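# Band the hair tie around the cable-wound charger

## Task

Loop the hair tie around both the charger and the cable coiled on it. It must sit square across them and well away from either end. Every turn of cable that was coiled on the charger at the start must still be coiled there, with no loose loops. The tie must press each turn against the charger's two wide faces. Finally the charger must rest on the desk, flat on one of its wide faces.

## Robot and tools

Robot and frames. Two six-joint arms, left_arm and right_arm, each carry a two-finger gripper whose fingers can fold. The scene frame has its origin at table-top height, midway between the nominal arm bases, with +z up, +x out over the table and left_arm on the +y side. Image sides do not follow these names. The measured bases are: left_arm at (-0.079, +0.439, 0) m, quat_wxyz (+1.000, 0, 0, +0.004); right_arm at (+0.028, -0.716, 0) m, quat_wxyz (+1.000, 0, 0, +0.016). Each arm reports its hand pose, velocities and Hand target in its own base frame, and wrist-camera poses use that frame too. Fixed cameras and the table use the scene frame. On the gripper, +z runs along the fingers and the fingers open and close along y. end_effector_position is the point between the pads when they are shut. Fingertips reach about 33 mm past it when the gap is 40 mm or less, and about 9 mm past it when fully open. Printed positions can be off by a few centimetres.

The 18-number row. Every command row holds 18 numbers in [-1, 1], covering both arms even if one stays still. The first nine are left_arm dx, dy, dz, rx, ry, rz, then left gripper position, force_limit, speed. The next nine are the same for right_arm. dx..rz are an offset, not a pose. They count from that arm's Hand target as it stood when the action or move began, along that arm's base axes, and turning happens about the Hand target point. 1.0 equals 0.6 m or 180 degrees. rx, ry, rz form a single rotation vector. All zeros re-requests the current Hand target, and repeating an offset moves the arm further. The gripper numbers are absolute settings. position +1 is fully open (140 mm), the pads meet near -0.8, and -1 closes until blocked. force_limit sets squeeze after a slow close on parts up to 40 mm: about 14 N at -1, 40 N at 0, 58 N at +1. speed sets finger speed: about 30 mm/s at -1, 140 at 0, 250 at +1. A faster close grips harder. Both start at +1. To leave a gripper unchanged, resend its previous three numbers, because 0 counts as a command.

Tools.
- execute_actions(actions, cameras): actions is a list of actions. Each action is up to 15 rows of 1/30 s, and a short table repeats its last row. Every row counts from the action's start pose. Images come back only for an empty list or when cameras names some. An empty list also shows the scene number.
- move(target, speed, blend, stop_force, zero, blocking, cameras): target is one row, or a list of up to 15 rows whose offsets all count from the same starting Hand targets. Paths are straight lines and all end together, capped at 10 s. speed is in m/s, 0.002 to 2, default 0.25, and turns run at up to twice that in rad/s. It can be one value or one per target. blend is a corner radius in m, and 0 means stop at each target. stop_force (10 to 80 N, shared by both arms) ends an arm's path when push against its travel exceeds that value. Use it slowly, with a small value. Leave it out when moving away from a contact, and don't rely on it while the gripper rotates. zero (default true) re-zeroes force before the move. blocking=false returns early and cannot be used with stop_force. Moves do not avoid obstacles or the other arm. Keep paths away from an arm's own base.
- wait(seconds 0 to 10), stop() to brake a running move, zoom_image(camera, region [x0, y0, x1, y1] in pixels, at most 504 by 504) on the latest image, clear_fault(arm) after a reported fault, and finished_scene(scene) with the current scene number, which is final.
Cameras: cam_head_left, cam_head_right, cam_high, cam_left_wrist, cam_right_wrist, each 672x504.

Results. Each arm reports end_effector_position (m), end_effector_quat_wxyz, velocities, and Hand target, which is the last commanded pose after clipping. Each step clips commands to within 70 mm and 16 degrees of the measured pose. Grippers often stop short of the target, so resend the missing part as an offset. object_status: 0 moving, 1 blocked while opening, 2 blocked while closing (a grip), 3 at the set position or pads met. position_measured is in counts: 3 open, about 75 is 100 mm, 139 is 60 mm, 200 is 20 mm, 230 pads touching. The move: line gives the ending (done, off_target, moving, held, fault) and limits (paced = clipped, held = steps withheld). Also reported: joint torques, external joint torques and flange force along the gripper axes. These are noisy, and a held weight shows up in them. Watch for MOTOR HOT and fault lines.

Cautions. A torque fault stops an arm when contact torque hits a joint limit (waist and shoulder 299, elbow 140, the three wrist joints 39.6 N m). A force fault stops it at 144 N net outside force. Either way the arm stays stopped until clear_fault. The arms are stiff, so a target even slightly past firm contact can fault. Grip parts near the fingertips. Grips nearer the palm fold the fingers, and narrow items may slip. Fingertips pushed into a surface fold quietly. Don't let the arms or fingers press on each other, and never close a gripper on the other arm's fingers. Avoid slams, drops, fast releases and heavy leverage on the wrist. Anything that leaves the table fails the task. Long holding or stretching heats motors and can lock an arm for 30 to 60 s.

Each tool is called after "Emit:" as name(argument=value, ...), one argument or row to a line, values as JSON.

## Session

Emit:
execute_actions(
  actions=[],
)

Scene clock: 0.00 s.
left_arm: end_effector_position=(+0.8873, -0.3395, +0.1924) position_measured=3 object_status=3 end_effector_quat_wxyz=(-0.196, +0.785, -0.132, +0.573) | right_arm: end_effector_position=(+0.8566, +0.4731, +0.2824) position_measured=3 object_status=3 end_effector_quat_wxyz=(-0.119, +0.621, +0.308, +0.711)
Joint positions: left_arm=[-0.651 0.523 1.867 1.979 0.867 -0.368] | right_arm=[0.389 0.49 1.958 -0.296 -0.94 1.463]
Joint velocities: within noise
Joint torques (N m): no reading
External joint torques (N m): no reading
Flange force (N): no reading
Hand target: left_arm +0.8873, -0.3395, +0.1924; -0.196, +0.785, -0.132, +0.573 | right_arm +0.8566, +0.4731, +0.2824; -0.119, +0.621, +0.308, +0.711
Tool commands: left_gripper/position=+1.0 left_gripper/force_limit=+1.0 left_gripper/speed=+1.0 right_gripper/position=+1.0 right_gripper/force_limit=+1.0 right_gripper/speed=+1.0

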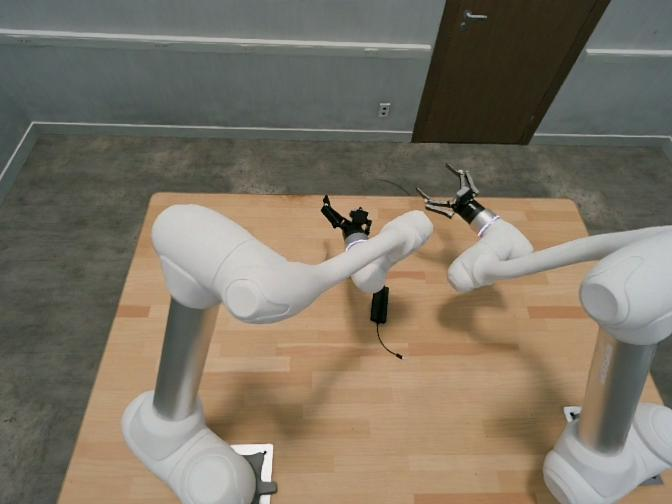

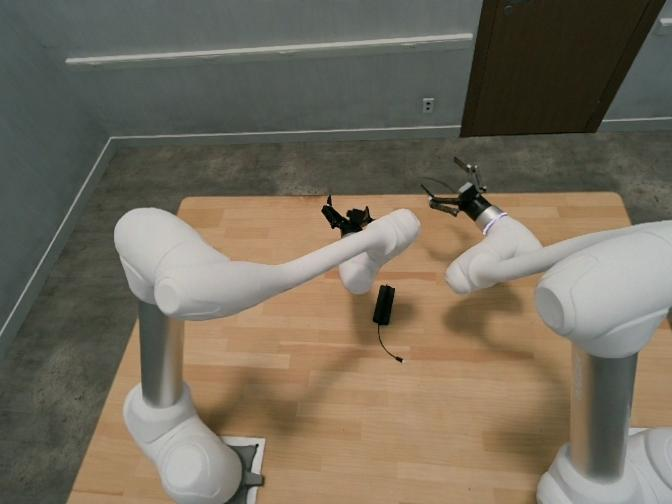

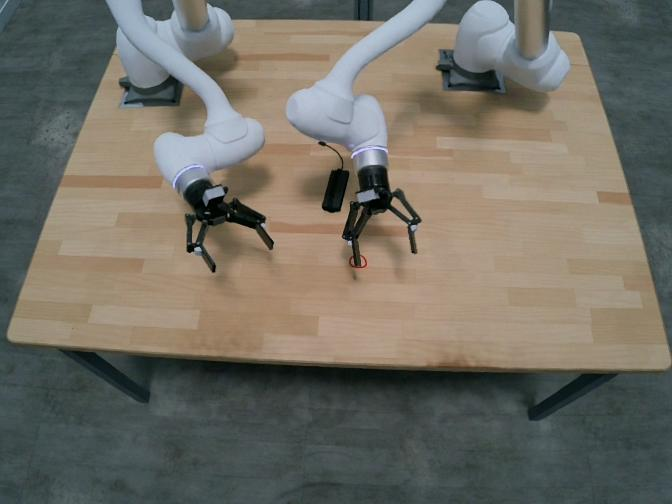

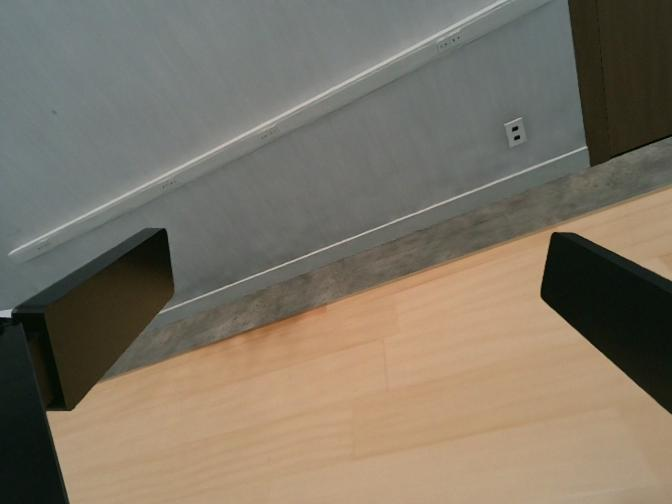

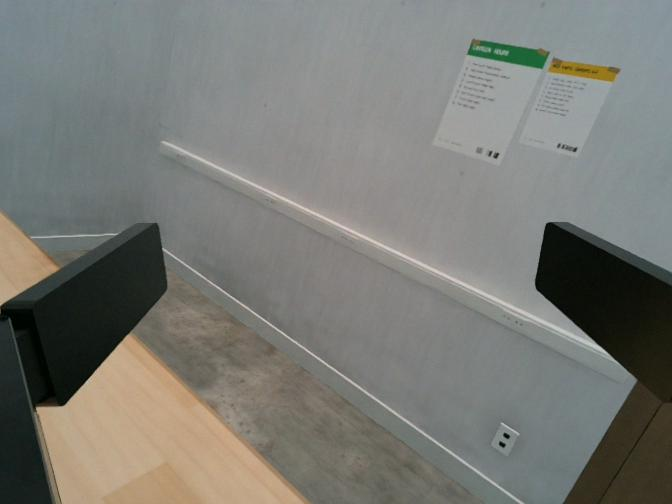

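Emit:
zoom_image(
  camera="cam_high",
  region=[290, 130, 450, 290],
)

Emit:
zoom_image(
  camera="cam_head_left",
  region=[340, 270, 440, 370],
)

Emit:
zoom_image(
  camera="cam_head_right",
  region=[340, 270, 440, 370],
)

Scaled by 3.150.

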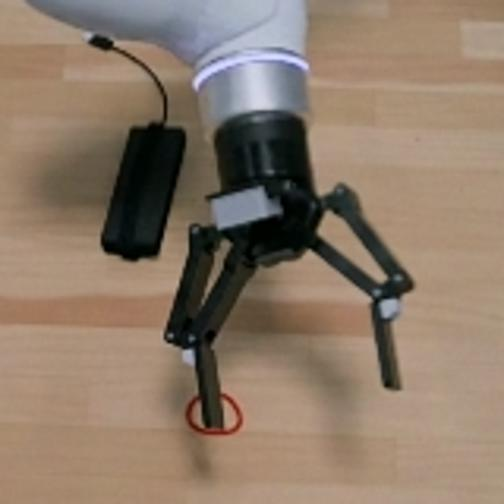

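Scaled by 5.040.

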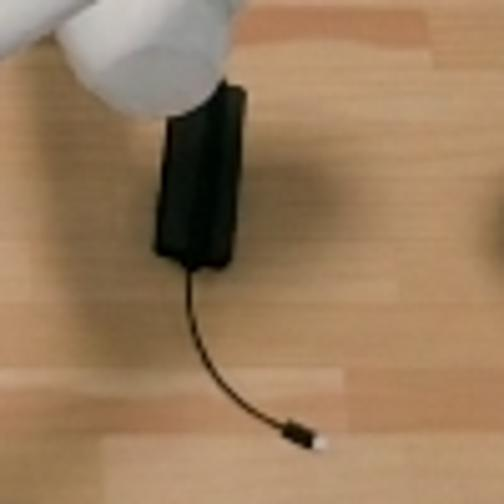

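Scaled by 5.040.

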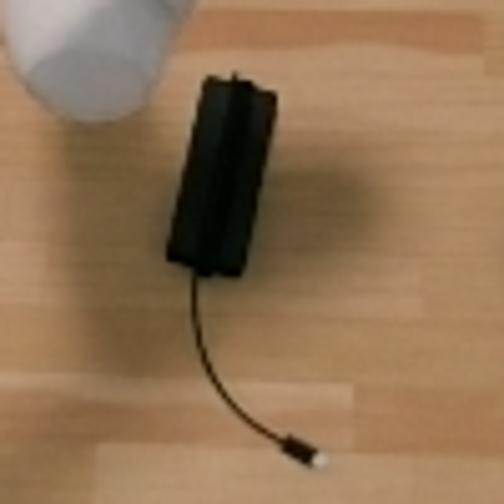

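Emit:
move(
  target=[-0.229,0,0.346,-0.1345,0.393,0.0906,1,1,1,-0.428,-0.372,0.196,-0.087,0.52,-0.225,1,1,1],
  cameras=["all"],
)

Scene clock: 21.23 s.
left_arm: end_effector_position=(+0.7499, -0.3395, +0.4001) position_measured=3 object_status=3 end_effector_quat_wxyz=(+0.000, +1.000, +0.000, +0.001) | right_arm: end_effector_position=(+0.5997, +0.2499, +0.4000) position_measured=3 object_status=3 end_effector_quat_wxyz=(-0.001, +1.000, +0.001, +0.000)
Joint positions: left_arm=[-0.467 0.438 1.099 0.001 1.602 1.103] | right_arm=[0.341 0.146 1.484 0.001 1.51 1.911]
Joint torques (N m): left_arm=[-1.41 -87.89 -41.03 4.29 0.16 0.37] | right_arm=[-2.17 -59.47 -41.83 4.83 -0.34 -0.3]
External joint torques (N m): left_arm=[1.07 1.35 -1.35 0.08 -0.22 -0.37] | right_arm=[2.14 1.73 -0.68 -0.49 0.28 0.3]
Flange force (N): left_arm=[5.7 1.7 -2.2] | right_arm=[2.6 -5.1 -1.5]
Hand target: left_arm +0.7499, -0.3395, +0.4000; +0.000, +1.000, +0.000, +0.001 | right_arm +0.5998, +0.2499, +0.4000; -0.001, +1.000, +0.001, +0.000
Off the commanded pose: left_arm 0.000 m, 0 deg | right_arm 0.000 m, 0 deg.
move: done

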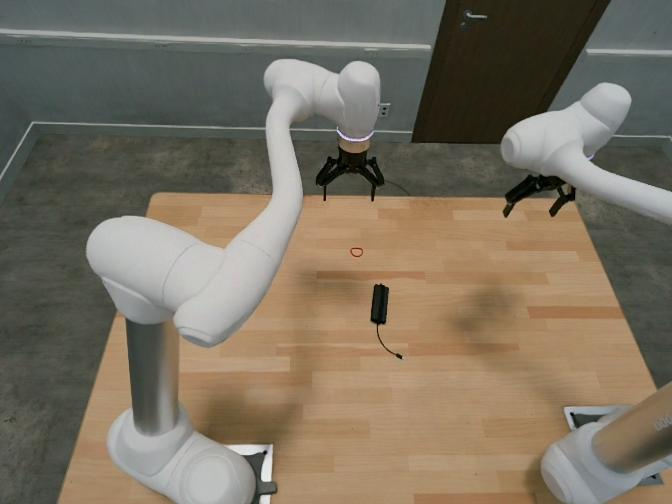

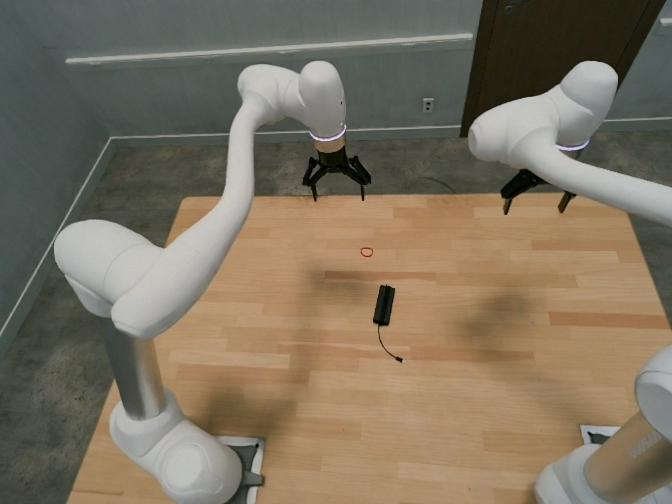

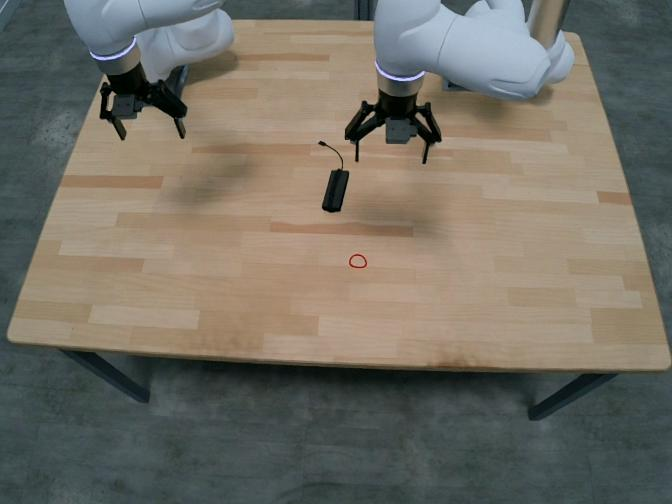

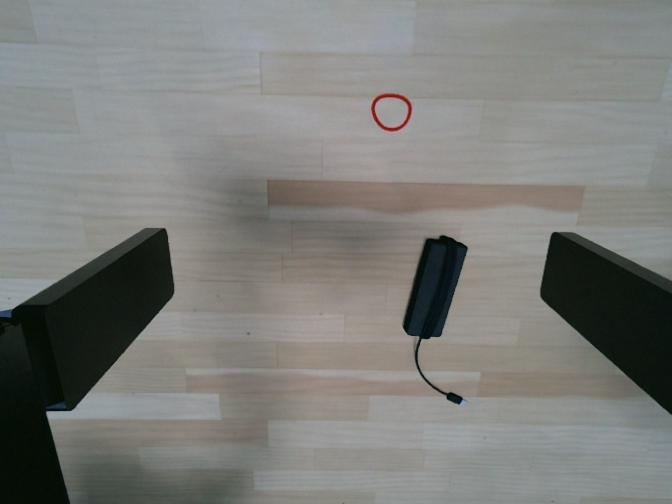

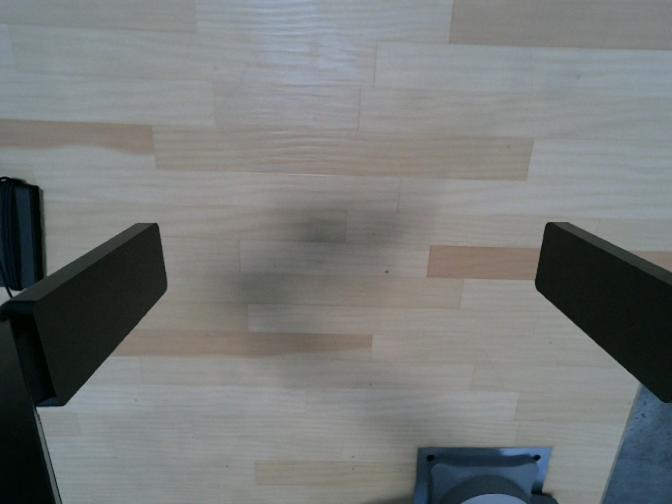

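Emit:
zoom_image(
  camera="cam_left_wrist",
  region=[360, 80, 520, 420],
)

Emit:
zoom_image(
  camera="cam_left_wrist",
  region=[380, 220, 490, 350],
)

Emit:
zoom_image(
  camera="cam_high",
  region=[300, 130, 400, 280],
)

Scaled by 1.482.

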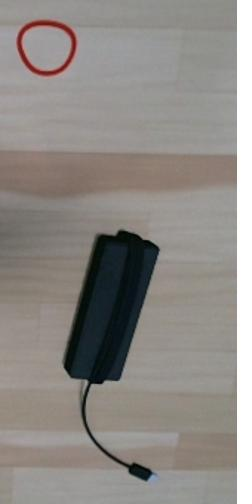

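Scaled by 3.877.

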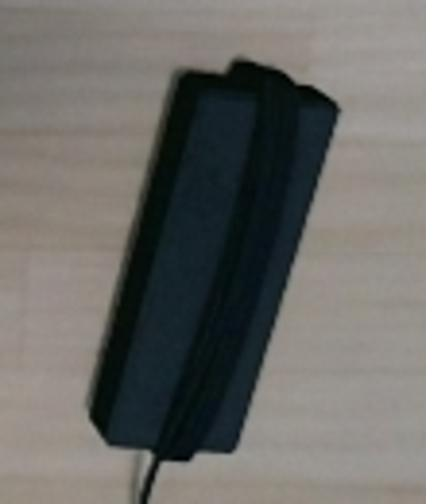

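Scaled by 3.360.

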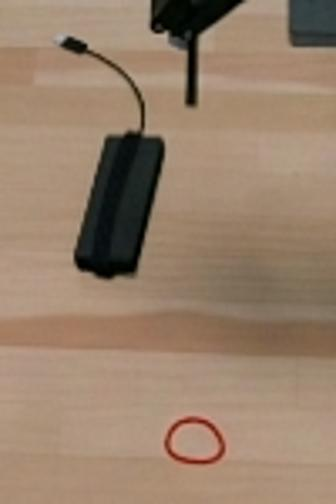

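Emit:
move(
  target=[0.285,-0.1,-0.333,0,0,0,1,1,1,0,0,0,0,0,0,1,1,1],
  cameras=["all"],
)

Emit:
zoom_image(
  camera="cam_left_wrist",
  region=[0, 0, 504, 504],
)

Scene clock: 55.53 s.
left_arm: end_effector_position=(+0.9209, -0.3995, +0.2004) position_measured=3 object_status=3 end_effector_quat_wxyz=(+0.000, +1.000, +0.000, +0.001) | right_arm: end_effector_position=(+0.5998, +0.2499, +0.4000) position_measured=3 object_status=3 end_effector_quat_wxyz=(-0.001, +1.000, +0.001, +0.000)
Joint positions: left_arm=[-0.444 0.803 0.859 0.001 1.479 1.126] | right_arm=[0.341 0.146 1.484 0.001 1.51 1.911]
Joint torques (N m): left_arm=[-1.26 -116.9 -40.83 4.31 0.16 0.34] | right_arm=[-2.19 -59.35 -41.78 4.83 -0.33 -0.3]
External joint torques (N m): left_arm=[1.29 -0.66 -1.46 0.05 -0.21 -0.34] | right_arm=[2.32 0.89 -0.99 -0.45 0.28 0.3]
Flange force (N): left_arm=[3.9 0.7 -1.9] | right_arm=[1.8 -5.1 -2.1]
Hand target: left_arm +0.9209, -0.3995, +0.2002; +0.000, +1.000, +0.000, +0.001 | right_arm +0.5998, +0.2499, +0.4000; -0.001, +1.000, +0.001, +0.000
Off the commanded pose: left_arm 0.000 m, 0 deg | right_arm 0.000 m, 0 deg.
move: done

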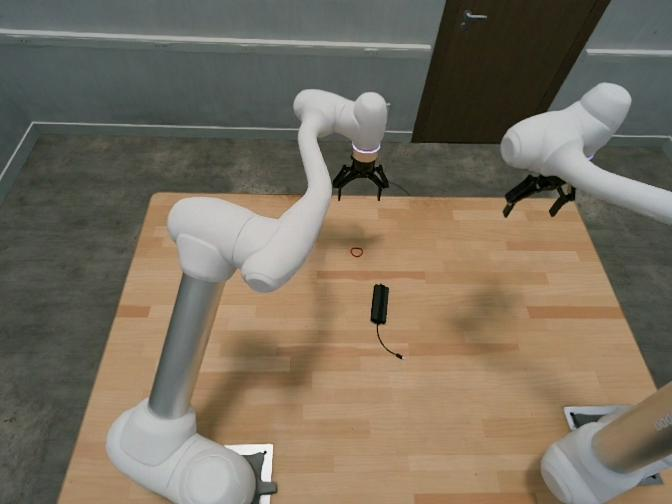

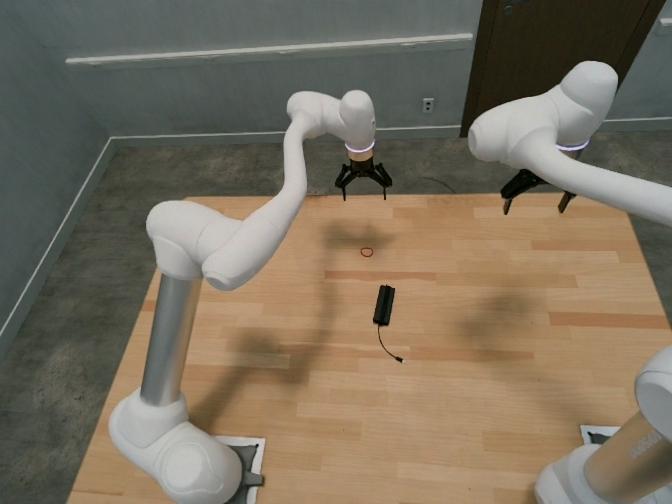

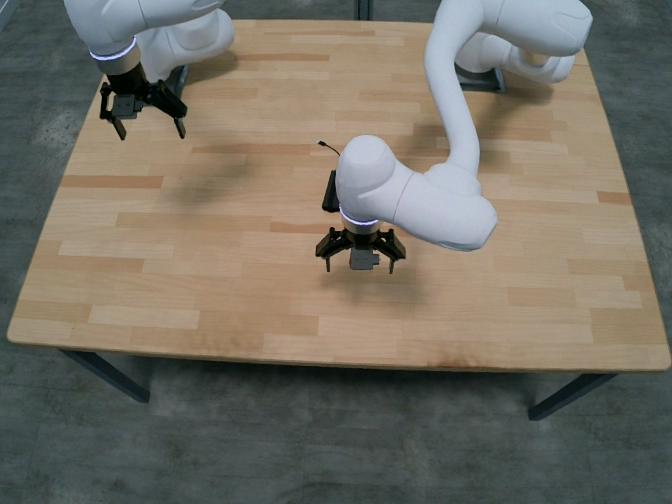

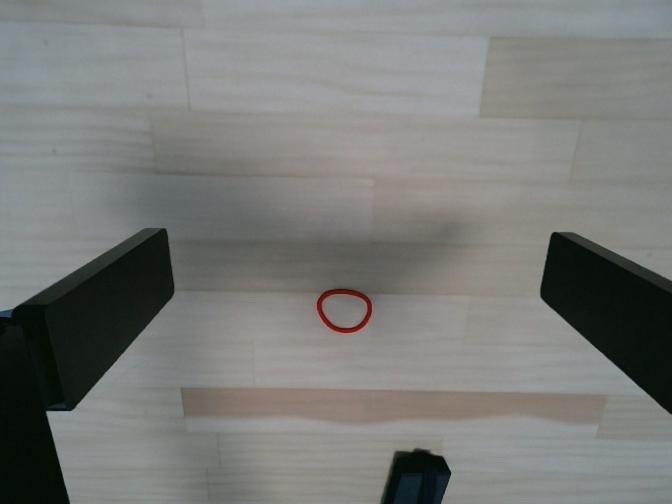

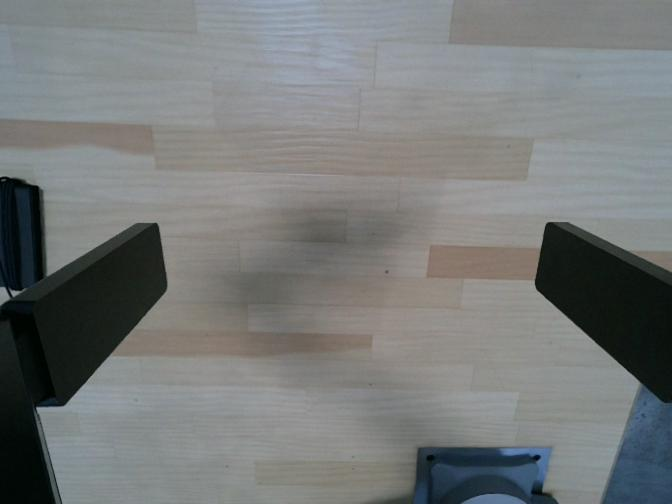

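Scaled by 1.000.

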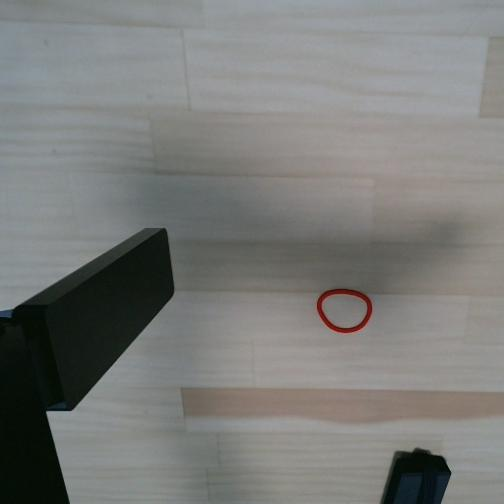

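Emit:
move(
  target=[-0.05,0.015,-0.15,0,0,0,-0.7,-1,0,0,0,0,0,0,0,1,1,1],
  cameras=["cam_left_wrist"],
)

Emit:
zoom_image(
  camera="cam_left_wrist",
  region=[180, 150, 480, 375],
)

Scene clock: 64.10 s.
left_arm: end_effector_position=(+0.8909, -0.3905, +0.1103) position_measured=217 object_status=0 end_effector_quat_wxyz=(+0.000, +1.000, +0.000, +0.001) | right_arm: end_effector_position=(+0.5998, +0.2499, +0.4000) position_measured=3 object_status=3 end_effector_quat_wxyz=(-0.001, +1.000, +0.001, +0.000)
Joint positions: left_arm=[-0.449 0.775 1.073 0.001 1.292 1.121] | right_arm=[0.341 0.146 1.484 0.001 1.51 1.911]
Joint torques (N m): left_arm=[-1.37 -114.87 -39.38 4.13 0.16 0.35] | right_arm=[-1.98 -59.24 -41.77 4.85 -0.31 -0.31]
External joint torques (N m): left_arm=[2.4 0.28 -1.62 0.13 -0.22 -0.35] | right_arm=[1.89 1.15 -0.83 -0.5 0.26 0.31]
Flange force (N): left_arm=[5.8 0.3 -1.1] | right_arm=[2.1 -4.5 -1.7]
Hand target: left_arm +0.8909, -0.3905, +0.1102; +0.000, +1.000, +0.000, +0.001 | right_arm +0.5998, +0.2499, +0.4000; -0.001, +1.000, +0.001, +0.000
Off the commanded pose: left_arm 0.000 m, 0 deg | right_arm 0.000 m, 0 deg.
move: done
Images, in order (width x height): cam_left_wrist 672x504.

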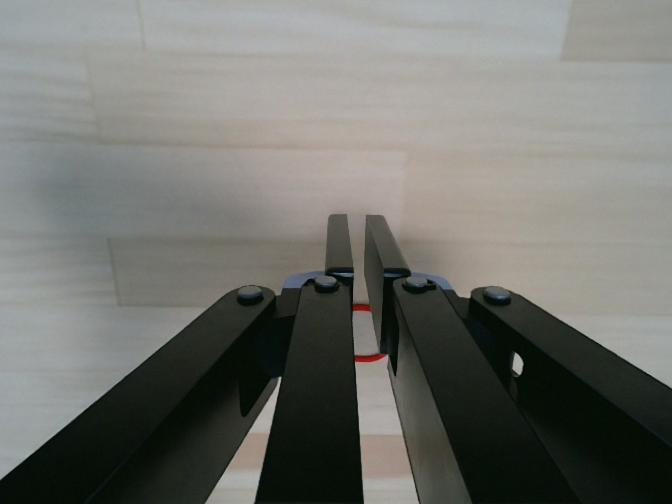

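Scaled by 1.680.

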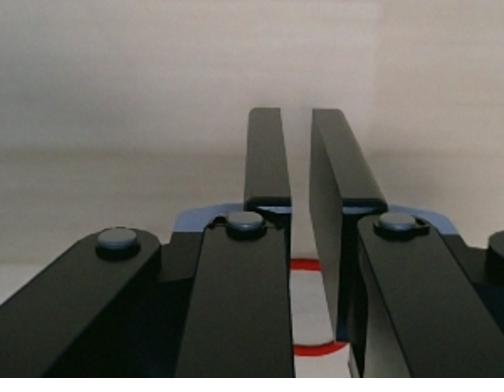

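Emit:
move(
  target=[-0.0667,0,0,0,0,0,0,-1,0,0,0,0,0,0,0,1,1,1],
  cameras=["cam_left_wrist"],
)

Scene clock: 75.40 s.
left_arm: end_effector_position=(+0.8509, -0.3905, +0.1102) position_measured=129 object_status=3 end_effector_quat_wxyz=(+0.000, +1.000, +0.000, +0.001) | right_arm: end_effector_position=(+0.5998, +0.2499, +0.4000) position_measured=3 object_status=3 end_effector_quat_wxyz=(-0.001, +1.000, +0.001, +0.000)
Joint positions: left_arm=[-0.467 0.713 1.184 0.001 1.243 1.103] | right_arm=[0.341 0.146 1.484 0.001 1.51 1.911]
Joint torques (N m): left_arm=[-1.39 -109.31 -39.01 4.05 0.2 0.3] | right_arm=[-1.97 -59.37 -41.77 4.84 -0.35 -0.31]
External joint torques (N m): left_arm=[1.42 0.38 -1.33 0.12 -0.26 -0.3] | right_arm=[1.97 1.03 -0.93 -0.48 0.3 0.31]
Flange force (N): left_arm=[4.3 0.7 -0.6] | right_arm=[2.0 -4.7 -2.0]
Hand target: left_arm +0.8509, -0.3905, +0.1102; +0.000, +1.000, +0.000, +0.001 | right_arm +0.5998, +0.2499, +0.4000; -0.001, +1.000, +0.001, +0.000
Off the commanded pose: left_arm 0.000 m, 0 deg | right_arm 0.000 m, 0 deg.
move: done
Images, in order (width x height): cam_left_wrist 672x504.

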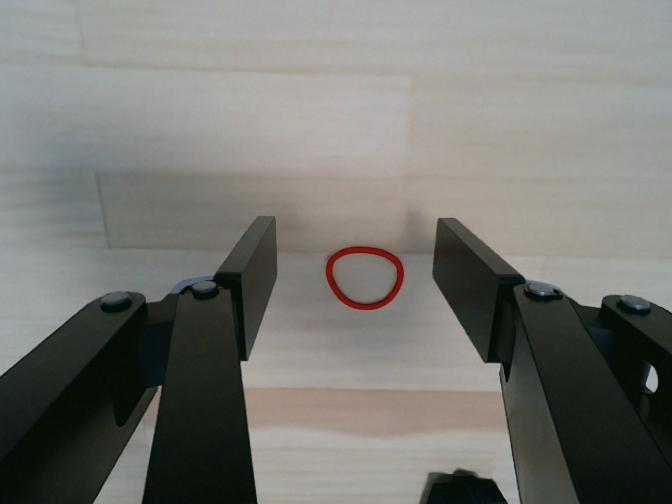

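Emit:
move(
  target=[-0.03,-0.0217,-0.075,0,0,0,-0.8,-1,0,0,0,0,0,0,0,1,1,1],
  cameras=["cam_left_wrist"],
)

Scene clock: 83.83 s.
left_arm: end_effector_position=(+0.8329, -0.4035, +0.0653) position_measured=229 object_status=0 end_effector_quat_wxyz=(+0.000, +1.000, +0.000, +0.001) | right_arm: end_effector_position=(+0.5998, +0.2499, +0.4000) position_measured=3 object_status=3 end_effector_quat_wxyz=(-0.001, +1.000, +0.001, +0.000)
Joint positions: left_arm=[-0.489 0.723 1.252 0.001 1.165 1.081] | right_arm=[0.341 0.146 1.484 0.001 1.51 1.911]
Joint torques (N m): left_arm=[-1.53 -108.81 -37.72 3.91 0.19 0.29] | right_arm=[-1.96 -59.17 -41.7 4.85 -0.36 -0.29]
External joint torques (N m): left_arm=[1.81 0.31 -1.4 0.14 -0.25 -0.3] | right_arm=[1.86 1 -1 -0.5 0.31 0.29]
Flange force (N): left_arm=[4.5 0.3 -0.5] | right_arm=[2.2 -4.5 -2.1]
Hand target: left_arm +0.8329, -0.4035, +0.0652; +0.000, +1.000, +0.000, +0.001 | right_arm +0.5998, +0.2499, +0.4000; -0.001, +1.000, +0.001, +0.000
Off the commanded pose: left_arm 0.000 m, 0 deg | right_arm 0.000 m, 0 deg.
move: done
Images, in order (width x height): cam_left_wrist 672x504.

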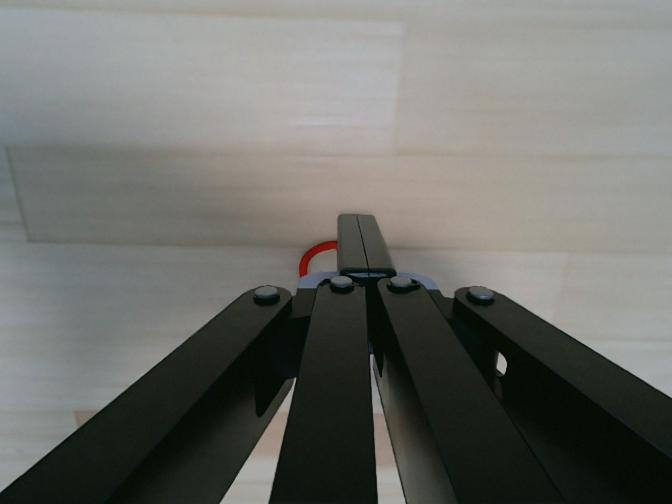

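Emit:
move(
  target=[0,0,0,0,0,0,-0.3,-1,0,0,0,0,0,0,0,1,1,1],
  cameras=["cam_left_wrist","cam_high"],
)

Emit:
zoom_image(
  camera="cam_high",
  region=[300, 180, 420, 300],
)

Scene clock: 88.93 s.
left_arm: end_effector_position=(+0.8329, -0.4035, +0.0652) position_measured=167 object_status=0 end_effector_quat_wxyz=(+0.000, +1.000, +0.000, +0.001) | right_arm: end_effector_position=(+0.5998, +0.2499, +0.4000) position_measured=3 object_status=3 end_effector_quat_wxyz=(-0.001, +1.000, +0.001, +0.000)
Joint positions: left_arm=[-0.489 0.723 1.252 0.001 1.165 1.081] | right_arm=[0.341 0.146 1.484 0.001 1.51 1.911]
Joint torques (N m): left_arm=[-1.38 -109.03 -37.74 3.98 0.16 0.29] | right_arm=[-1.98 -59.24 -41.8 4.85 -0.33 -0.3]
External joint torques (N m): left_arm=[1.42 0.32 -1.45 0.06 -0.21 -0.29] | right_arm=[1.95 1.6 -0.65 -0.51 0.28 0.3]
Flange force (N): left_arm=[4.5 0.8 -0.6] | right_arm=[2.4 -4.8 -1.4]
Hand target: left_arm +0.8329, -0.4035, +0.0652; +0.000, +1.000, +0.000, +0.001 | right_arm +0.5998, +0.2499, +0.4000; -0.001, +1.000, +0.001, +0.000
Off the commanded pose: left_arm 0.000 m, 0 deg | right_arm 0.000 m, 0 deg.
move: done
Images, in order (width x height): cam_high 672x504, cam_left_wrist 672x504.

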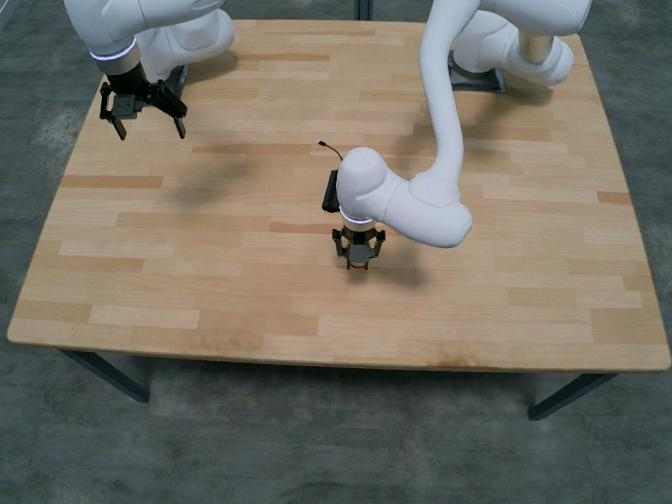

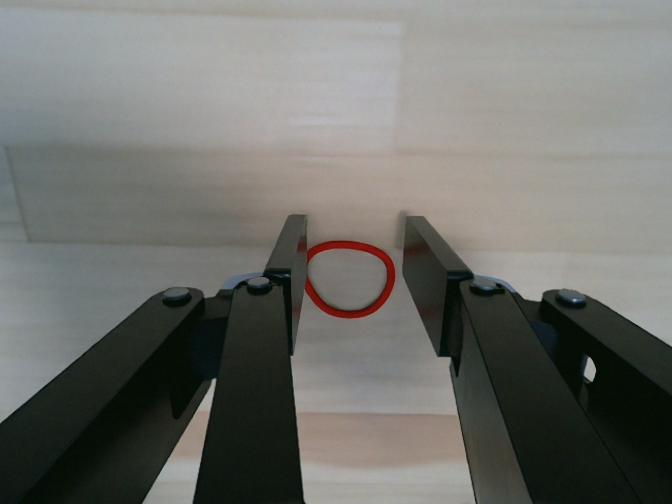

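Scaled by 4.200.

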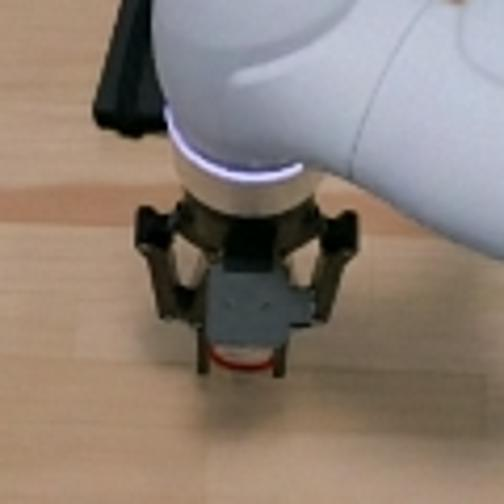

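Emit:
move(
  target=[-0.03,0.0025,-0.0333,0,0,0,-0.3,-1,0,0,0,0,0,0,0,1,1,1],
  cameras=["cam_left_wrist"],
)

Scene clock: 96.80 s.
left_arm: end_effector_position=(+0.8149, -0.4020, +0.0453) position_measured=167 object_status=3 end_effector_quat_wxyz=(+0.000, +1.000, +0.000, +0.001) | right_arm: end_effector_position=(+0.5998, +0.2499, +0.4000) position_measured=3 object_status=3 end_effector_quat_wxyz=(-0.001, +1.000, +0.001, +0.000)
Joint positions: left_arm=[-0.497 0.711 1.312 0.001 1.117 1.073] | right_arm=[0.341 0.146 1.484 0.001 1.51 1.911]
Joint torques (N m): left_arm=[-1.37 -107.35 -36.84 3.87 0.23 0.33] | right_arm=[-1.98 -59.35 -41.81 4.82 -0.31 -0.29]
External joint torques (N m): left_arm=[2.17 0.34 -1.48 0.1 -0.28 -0.33] | right_arm=[1.85 1.92 -0.69 -0.49 0.25 0.29]
Flange force (N): left_arm=[4.7 0.1 -0.3] | right_arm=[3.0 -4.8 -1.4]
Hand target: left_arm +0.8149, -0.4020, +0.0453; +0.000, +1.000, +0.000, +0.001 | right_arm +0.5998, +0.2499, +0.4000; -0.001, +1.000, +0.001, +0.000
Off the commanded pose: left_arm 0.000 m, 0 deg | right_arm 0.000 m, 0 deg.
move: done
Images, in order (width x height): cam_left_wrist 672x504.

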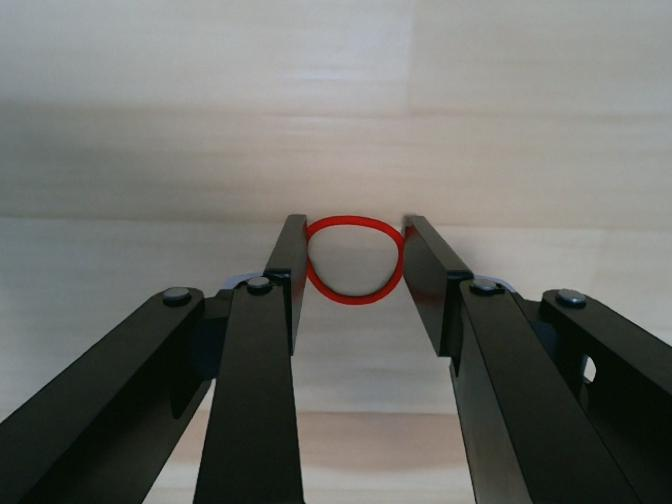

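Emit:
move(
  target=[
    [-0.0125,0,0,0,0,0,-0.82,-1,0,0,0,0,0,0,0,1,1,1],
    [-0.0133,0,-0.0133,0,0,0,-0.82,-1,0,0,0,0,0,0,0,1,1,1],
  ],
  speed=0.05,
  cameras=["cam_left_wrist","cam_high"],
)

Emit:
zoom_image(
  camera="cam_left_wrist",
  region=[260, 180, 460, 330],
)

Emit:
zoom_image(
  camera="cam_high",
  region=[320, 210, 400, 290],
)

Scene clock: 102.90 s.
left_arm: end_effector_position=(+0.8069, -0.4020, +0.0374) position_measured=231 object_status=3 end_effector_quat_wxyz=(+0.000, +1.000, +0.000, +0.001) | right_arm: end_effector_position=(+0.5998, +0.2499, +0.4000) position_measured=3 object_status=3 end_effector_quat_wxyz=(-0.001, +1.000, +0.001, +0.000)
Joint positions: left_arm=[-0.501 0.706 1.337 0.001 1.097 1.069] | right_arm=[0.341 0.146 1.484 0.001 1.51 1.911]
Joint torques (N m): left_arm=[-1.68 -106.34 -36.46 3.78 0.18 0.35] | right_arm=[-2.11 -59.46 -41.72 4.81 -0.33 -0.3]
External joint torques (N m): left_arm=[1.33 0.79 -1.33 0.11 -0.23 -0.35] | right_arm=[2.33 1.31 -0.91 -0.45 0.28 0.3]
Flange force (N): left_arm=[4.5 1.0 0.1] | right_arm=[2.2 -5.3 -1.9]
Hand target: left_arm +0.8069, -0.4020, +0.0373; +0.000, +1.000, +0.000, +0.001 | right_arm +0.5998, +0.2499, +0.4000; -0.001, +1.000, +0.001, +0.000
Off the commanded pose: left_arm 0.000 m, 0 deg | right_arm 0.000 m, 0 deg.
move: done
Images, in order (width x height): cam_high 672x504, cam_left_wrist 672x504.

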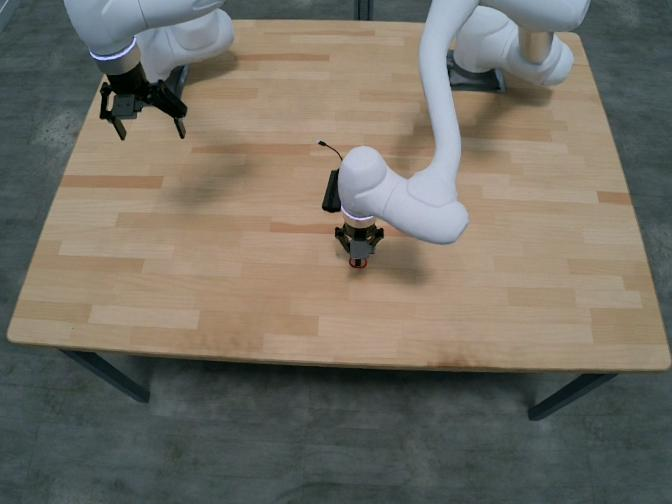

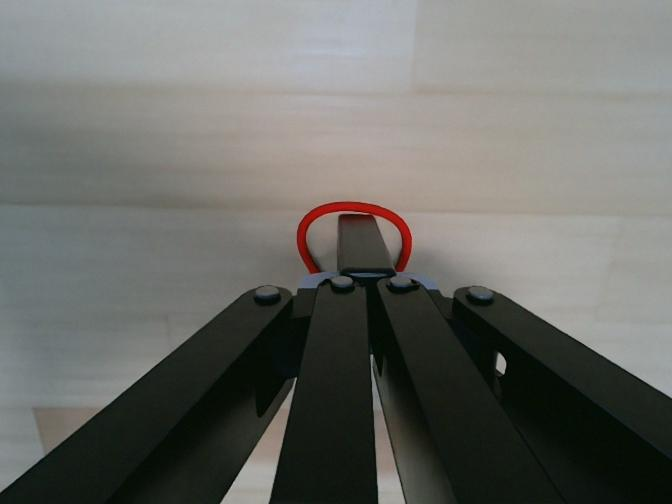

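Scaled by 2.520.

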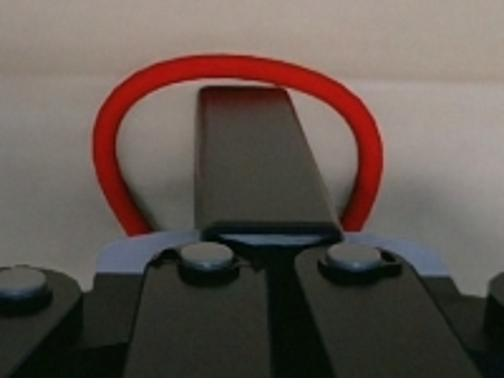

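Scaled by 6.300.

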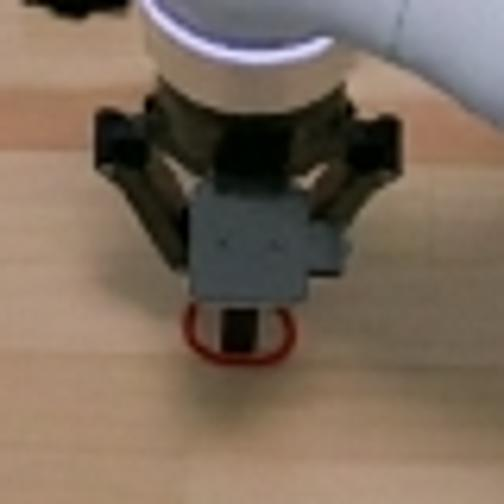

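Emit:
move(
  target=[0,0,-0.03,0,0,0,-0.82,-1,0,0,0,0,0,0,0,1,1,1],
  speed=0.01,
  stop_force=10,
  cameras=["cam_left_wrist"],
)

Emit:
zoom_image(
  camera="cam_left_wrist",
  region=[260, 180, 460, 330],
)

Scene clock: 107.27 s.
left_arm: end_effector_position=(+0.8070, -0.4020, +0.0344) position_measured=231 object_status=3 end_effector_quat_wxyz=(+0.000, +1.000, +0.000, +0.001) | right_arm: end_effector_position=(+0.5998, +0.2499, +0.4000) position_measured=3 object_status=3 end_effector_quat_wxyz=(-0.001, +1.000, +0.001, +0.000)
Joint positions: left_arm=[-0.501 0.709 1.338 0.001 1.093 1.069] | right_arm=[0.341 0.146 1.484 0.001 1.51 1.911]
Joint torques (N m): left_arm=[-3.18 -85.21 -28.45 3.16 -2.17 0.35] | right_arm=[-2.13 -59.37 -41.7 4.83 -0.34 -0.3]
External joint torques (N m): left_arm=[2.71 -20.64 -9.33 0.72 2.11 -0.35] | right_arm=[2.25 1.24 -0.9 -0.48 0.29 0.3]
Flange force (N): left_arm=[-1.3 -3.6 -24.6] | right_arm=[2.2 -5.2 -1.9]
Hand target: left_arm +0.8070, -0.4020, +0.0345; +0.000, +1.000, +0.000, +0.001 (not the last commanded pose) | right_arm +0.5998, +0.2499, +0.4000; -0.001, +1.000, +0.001, +0.000
Off the commanded pose: left_arm 0.015 m, 0 deg | right_arm 0.000 m, 0 deg.
move: contact (left_arm)
Images, in order (width x height): cam_left_wrist 672x504.

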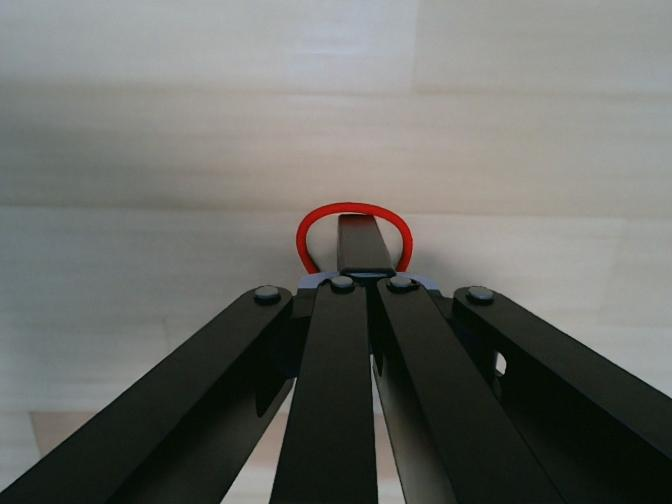

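Scaled by 2.520.

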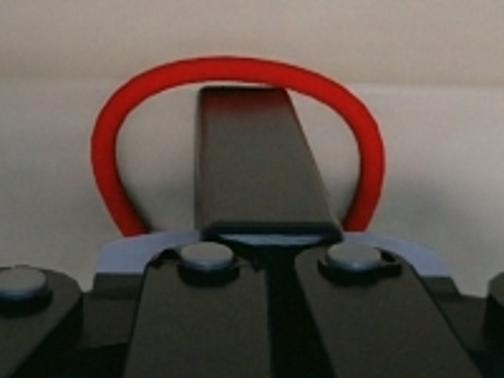

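Emit:
move(
  target=[0,0,0.0016,0,0,0,-0.82,-1,0,0,0,0,0,0,0,1,1,1],
  cameras=[],
)

Emit:
move(
  target=[0,0,0,0,0,0,-0.4,0,-0.5,0,0,0,0,0,0,1,1,1],
  cameras=["cam_left_wrist"],
)

Emit:
zoom_image(
  camera="cam_left_wrist",
  region=[260, 180, 460, 330],
)

Scene clock: 114.90 s.
left_arm: end_effector_position=(+0.8070, -0.4020, +0.0354) position_measured=231 object_status=3 end_effector_quat_wxyz=(+0.000, +1.000, +0.000, +0.001) | right_arm: end_effector_position=(+0.5998, +0.2499, +0.4000) position_measured=3 object_status=3 end_effector_quat_wxyz=(-0.001, +1.000, +0.001, +0.000)
Joint positions: left_arm=[-0.501 0.708 1.338 0.001 1.094 1.069] | right_arm=[0.341 0.146 1.484 0.001 1.51 1.911]
Joint torques (N m): left_arm=[-1.07 -106.88 -36.51 3.78 0.21 0.31] | right_arm=[-2.15 -59.14 -41.84 4.82 -0.36 -0.27]
External joint torques (N m): left_arm=[1.06 0.85 -1.36 0.13 -0.27 -0.31] | right_arm=[2.25 1.05 -0.79 -0.46 0.31 0.27]
Flange force (N): left_arm=[4.5 1.3 0.2] | right_arm=[1.7 -4.9 -1.8]
Hand target: left_arm +0.8070, -0.4020, +0.0354; +0.000, +1.000, +0.000, +0.001 | right_arm +0.5998, +0.2499, +0.4000; -0.001, +1.000, +0.001, +0.000
Off the commanded pose: left_arm 0.000 m, 0 deg | right_arm 0.000 m, 0 deg.
move: done
No camera images: "cameras" was empty.

Scene clock: 115.57 s.
left_arm: end_effector_position=(+0.8070, -0.4020, +0.0355) position_measured=179 object_status=0 end_effector_quat_wxyz=(+0.000, +1.000, +0.000, +0.001) | right_arm: end_effector_position=(+0.5998, +0.2499, +0.4000) position_measured=3 object_status=3 end_effector_quat_wxyz=(-0.001, +1.000, +0.001, +0.000)
Joint positions: left_arm=[-0.501 0.708 1.338 0.001 1.094 1.069] | right_arm=[0.341 0.146 1.484 0.001 1.51 1.911]
Joint torques (N m): left_arm=[-1.43 -102.95 -34.49 3.83 0.19 0.32] | right_arm=[-2.22 -59.35 -41.78 4.83 -0.36 -0.35]
External joint torques (N m): left_arm=[2.03 -3.13 -3.34 0.08 -0.24 -0.32] | right_arm=[2.24 1.51 -0.78 -0.49 0.3 0.35]
Flange force (N): left_arm=[4.5 0.1 -4.2] | right_arm=[2.4 -5.3 -1.7]
Hand target: left_arm +0.8070, -0.4020, +0.0354; +0.000, +1.000, +0.000, +0.001 | right_arm +0.5998, +0.2499, +0.4000; -0.001, +1.000, +0.001, +0.000
Off the commanded pose: left_arm 0.000 m, 0 deg | right_arm 0.000 m, 0 deg.
move: done
Images, in order (width x height): cam_left_wrist 672x504.

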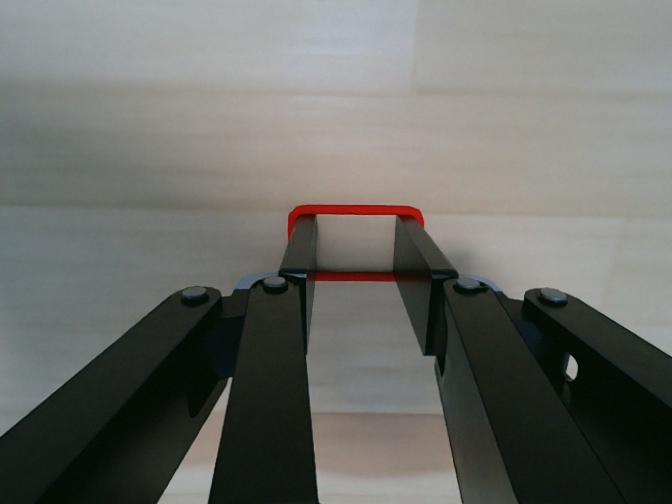

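Scaled by 2.520.

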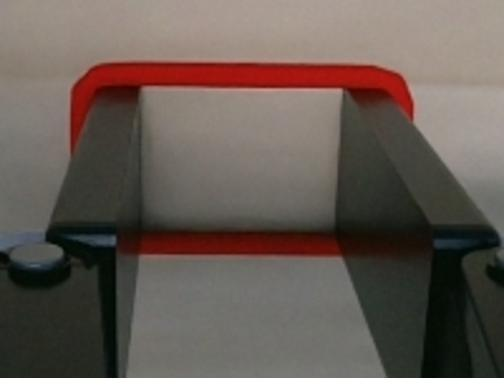

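Emit:
move(
  target=[0,0,0.25,0,0,0,-0.4,0,-0.5,0,0,0,0,0,0,1,1,1],
  cameras=["cam_left_wrist","cam_high"],
)

Emit:
zoom_image(
  camera="cam_high",
  region=[300, 130, 420, 250],
)

Emit:
zoom_image(
  camera="cam_left_wrist",
  region=[260, 180, 460, 330],
)

Scene clock: 119.23 s.
left_arm: end_effector_position=(+0.8070, -0.4020, +0.1855) position_measured=179 object_status=3 end_effector_quat_wxyz=(+0.000, +1.000, +0.000, +0.001) | right_arm: end_effector_position=(+0.5998, +0.2499, +0.4000) position_measured=3 object_status=3 end_effector_quat_wxyz=(-0.001, +1.000, +0.001, +0.000)
Joint positions: left_arm=[-0.501 0.618 1.206 0.001 1.316 1.069] | right_arm=[0.341 0.146 1.484 0.001 1.51 1.911]
Joint torques (N m): left_arm=[-1.24 -102.64 -39.43 4.27 0.13 0.38] | right_arm=[-2.1 -59.11 -41.82 4.87 -0.35 -0.31]
External joint torques (N m): left_arm=[0.73 0.81 -1.75 -0.05 -0.19 -0.38] | right_arm=[2.18 0.79 -0.95 -0.5 0.29 0.31]
Flange force (N): left_arm=[5.6 2.4 -1.3] | right_arm=[1.6 -4.8 -2.0]
Hand target: left_arm +0.8070, -0.4020, +0.1854; +0.000, +1.000, +0.000, +0.001 | right_arm +0.5998, +0.2499, +0.4000; -0.001, +1.000, +0.001, +0.000
Off the commanded pose: left_arm 0.000 m, 0 deg | right_arm 0.000 m, 0 deg.
move: done
Images, in order (width x height): cam_high 672x504, cam_left_wrist 672x504.

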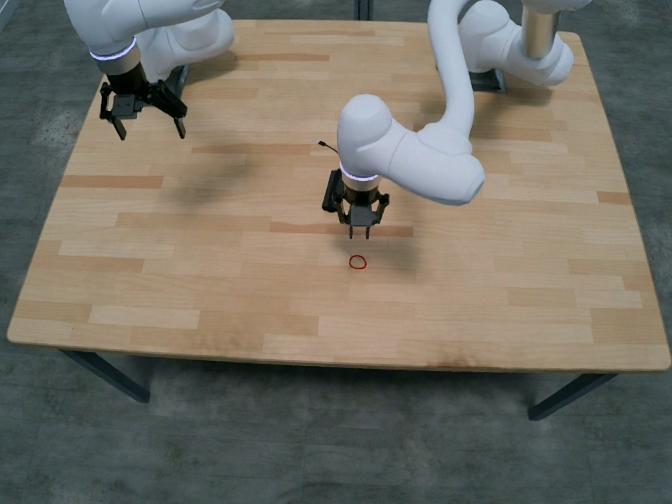

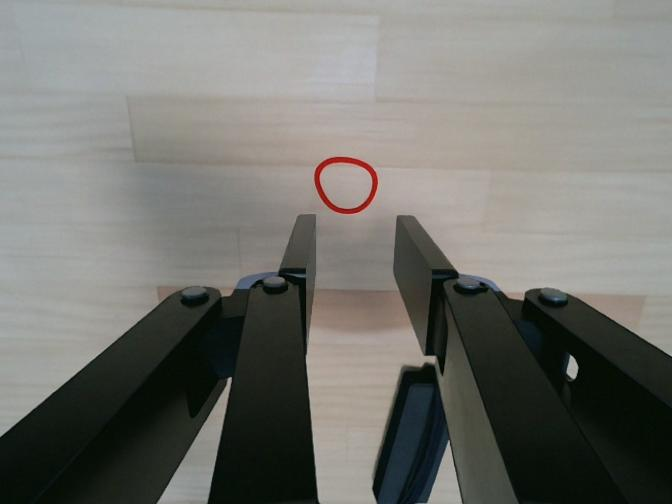

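Scaled by 4.200.

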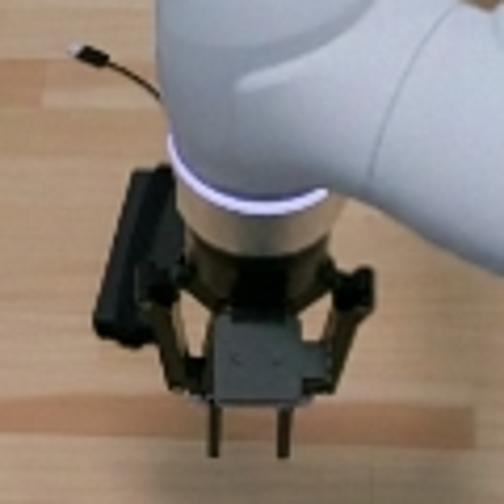

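Scaled by 2.520.

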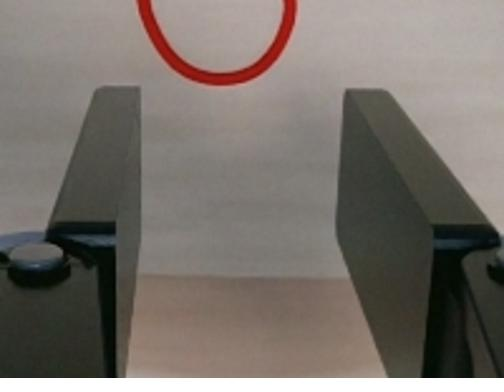

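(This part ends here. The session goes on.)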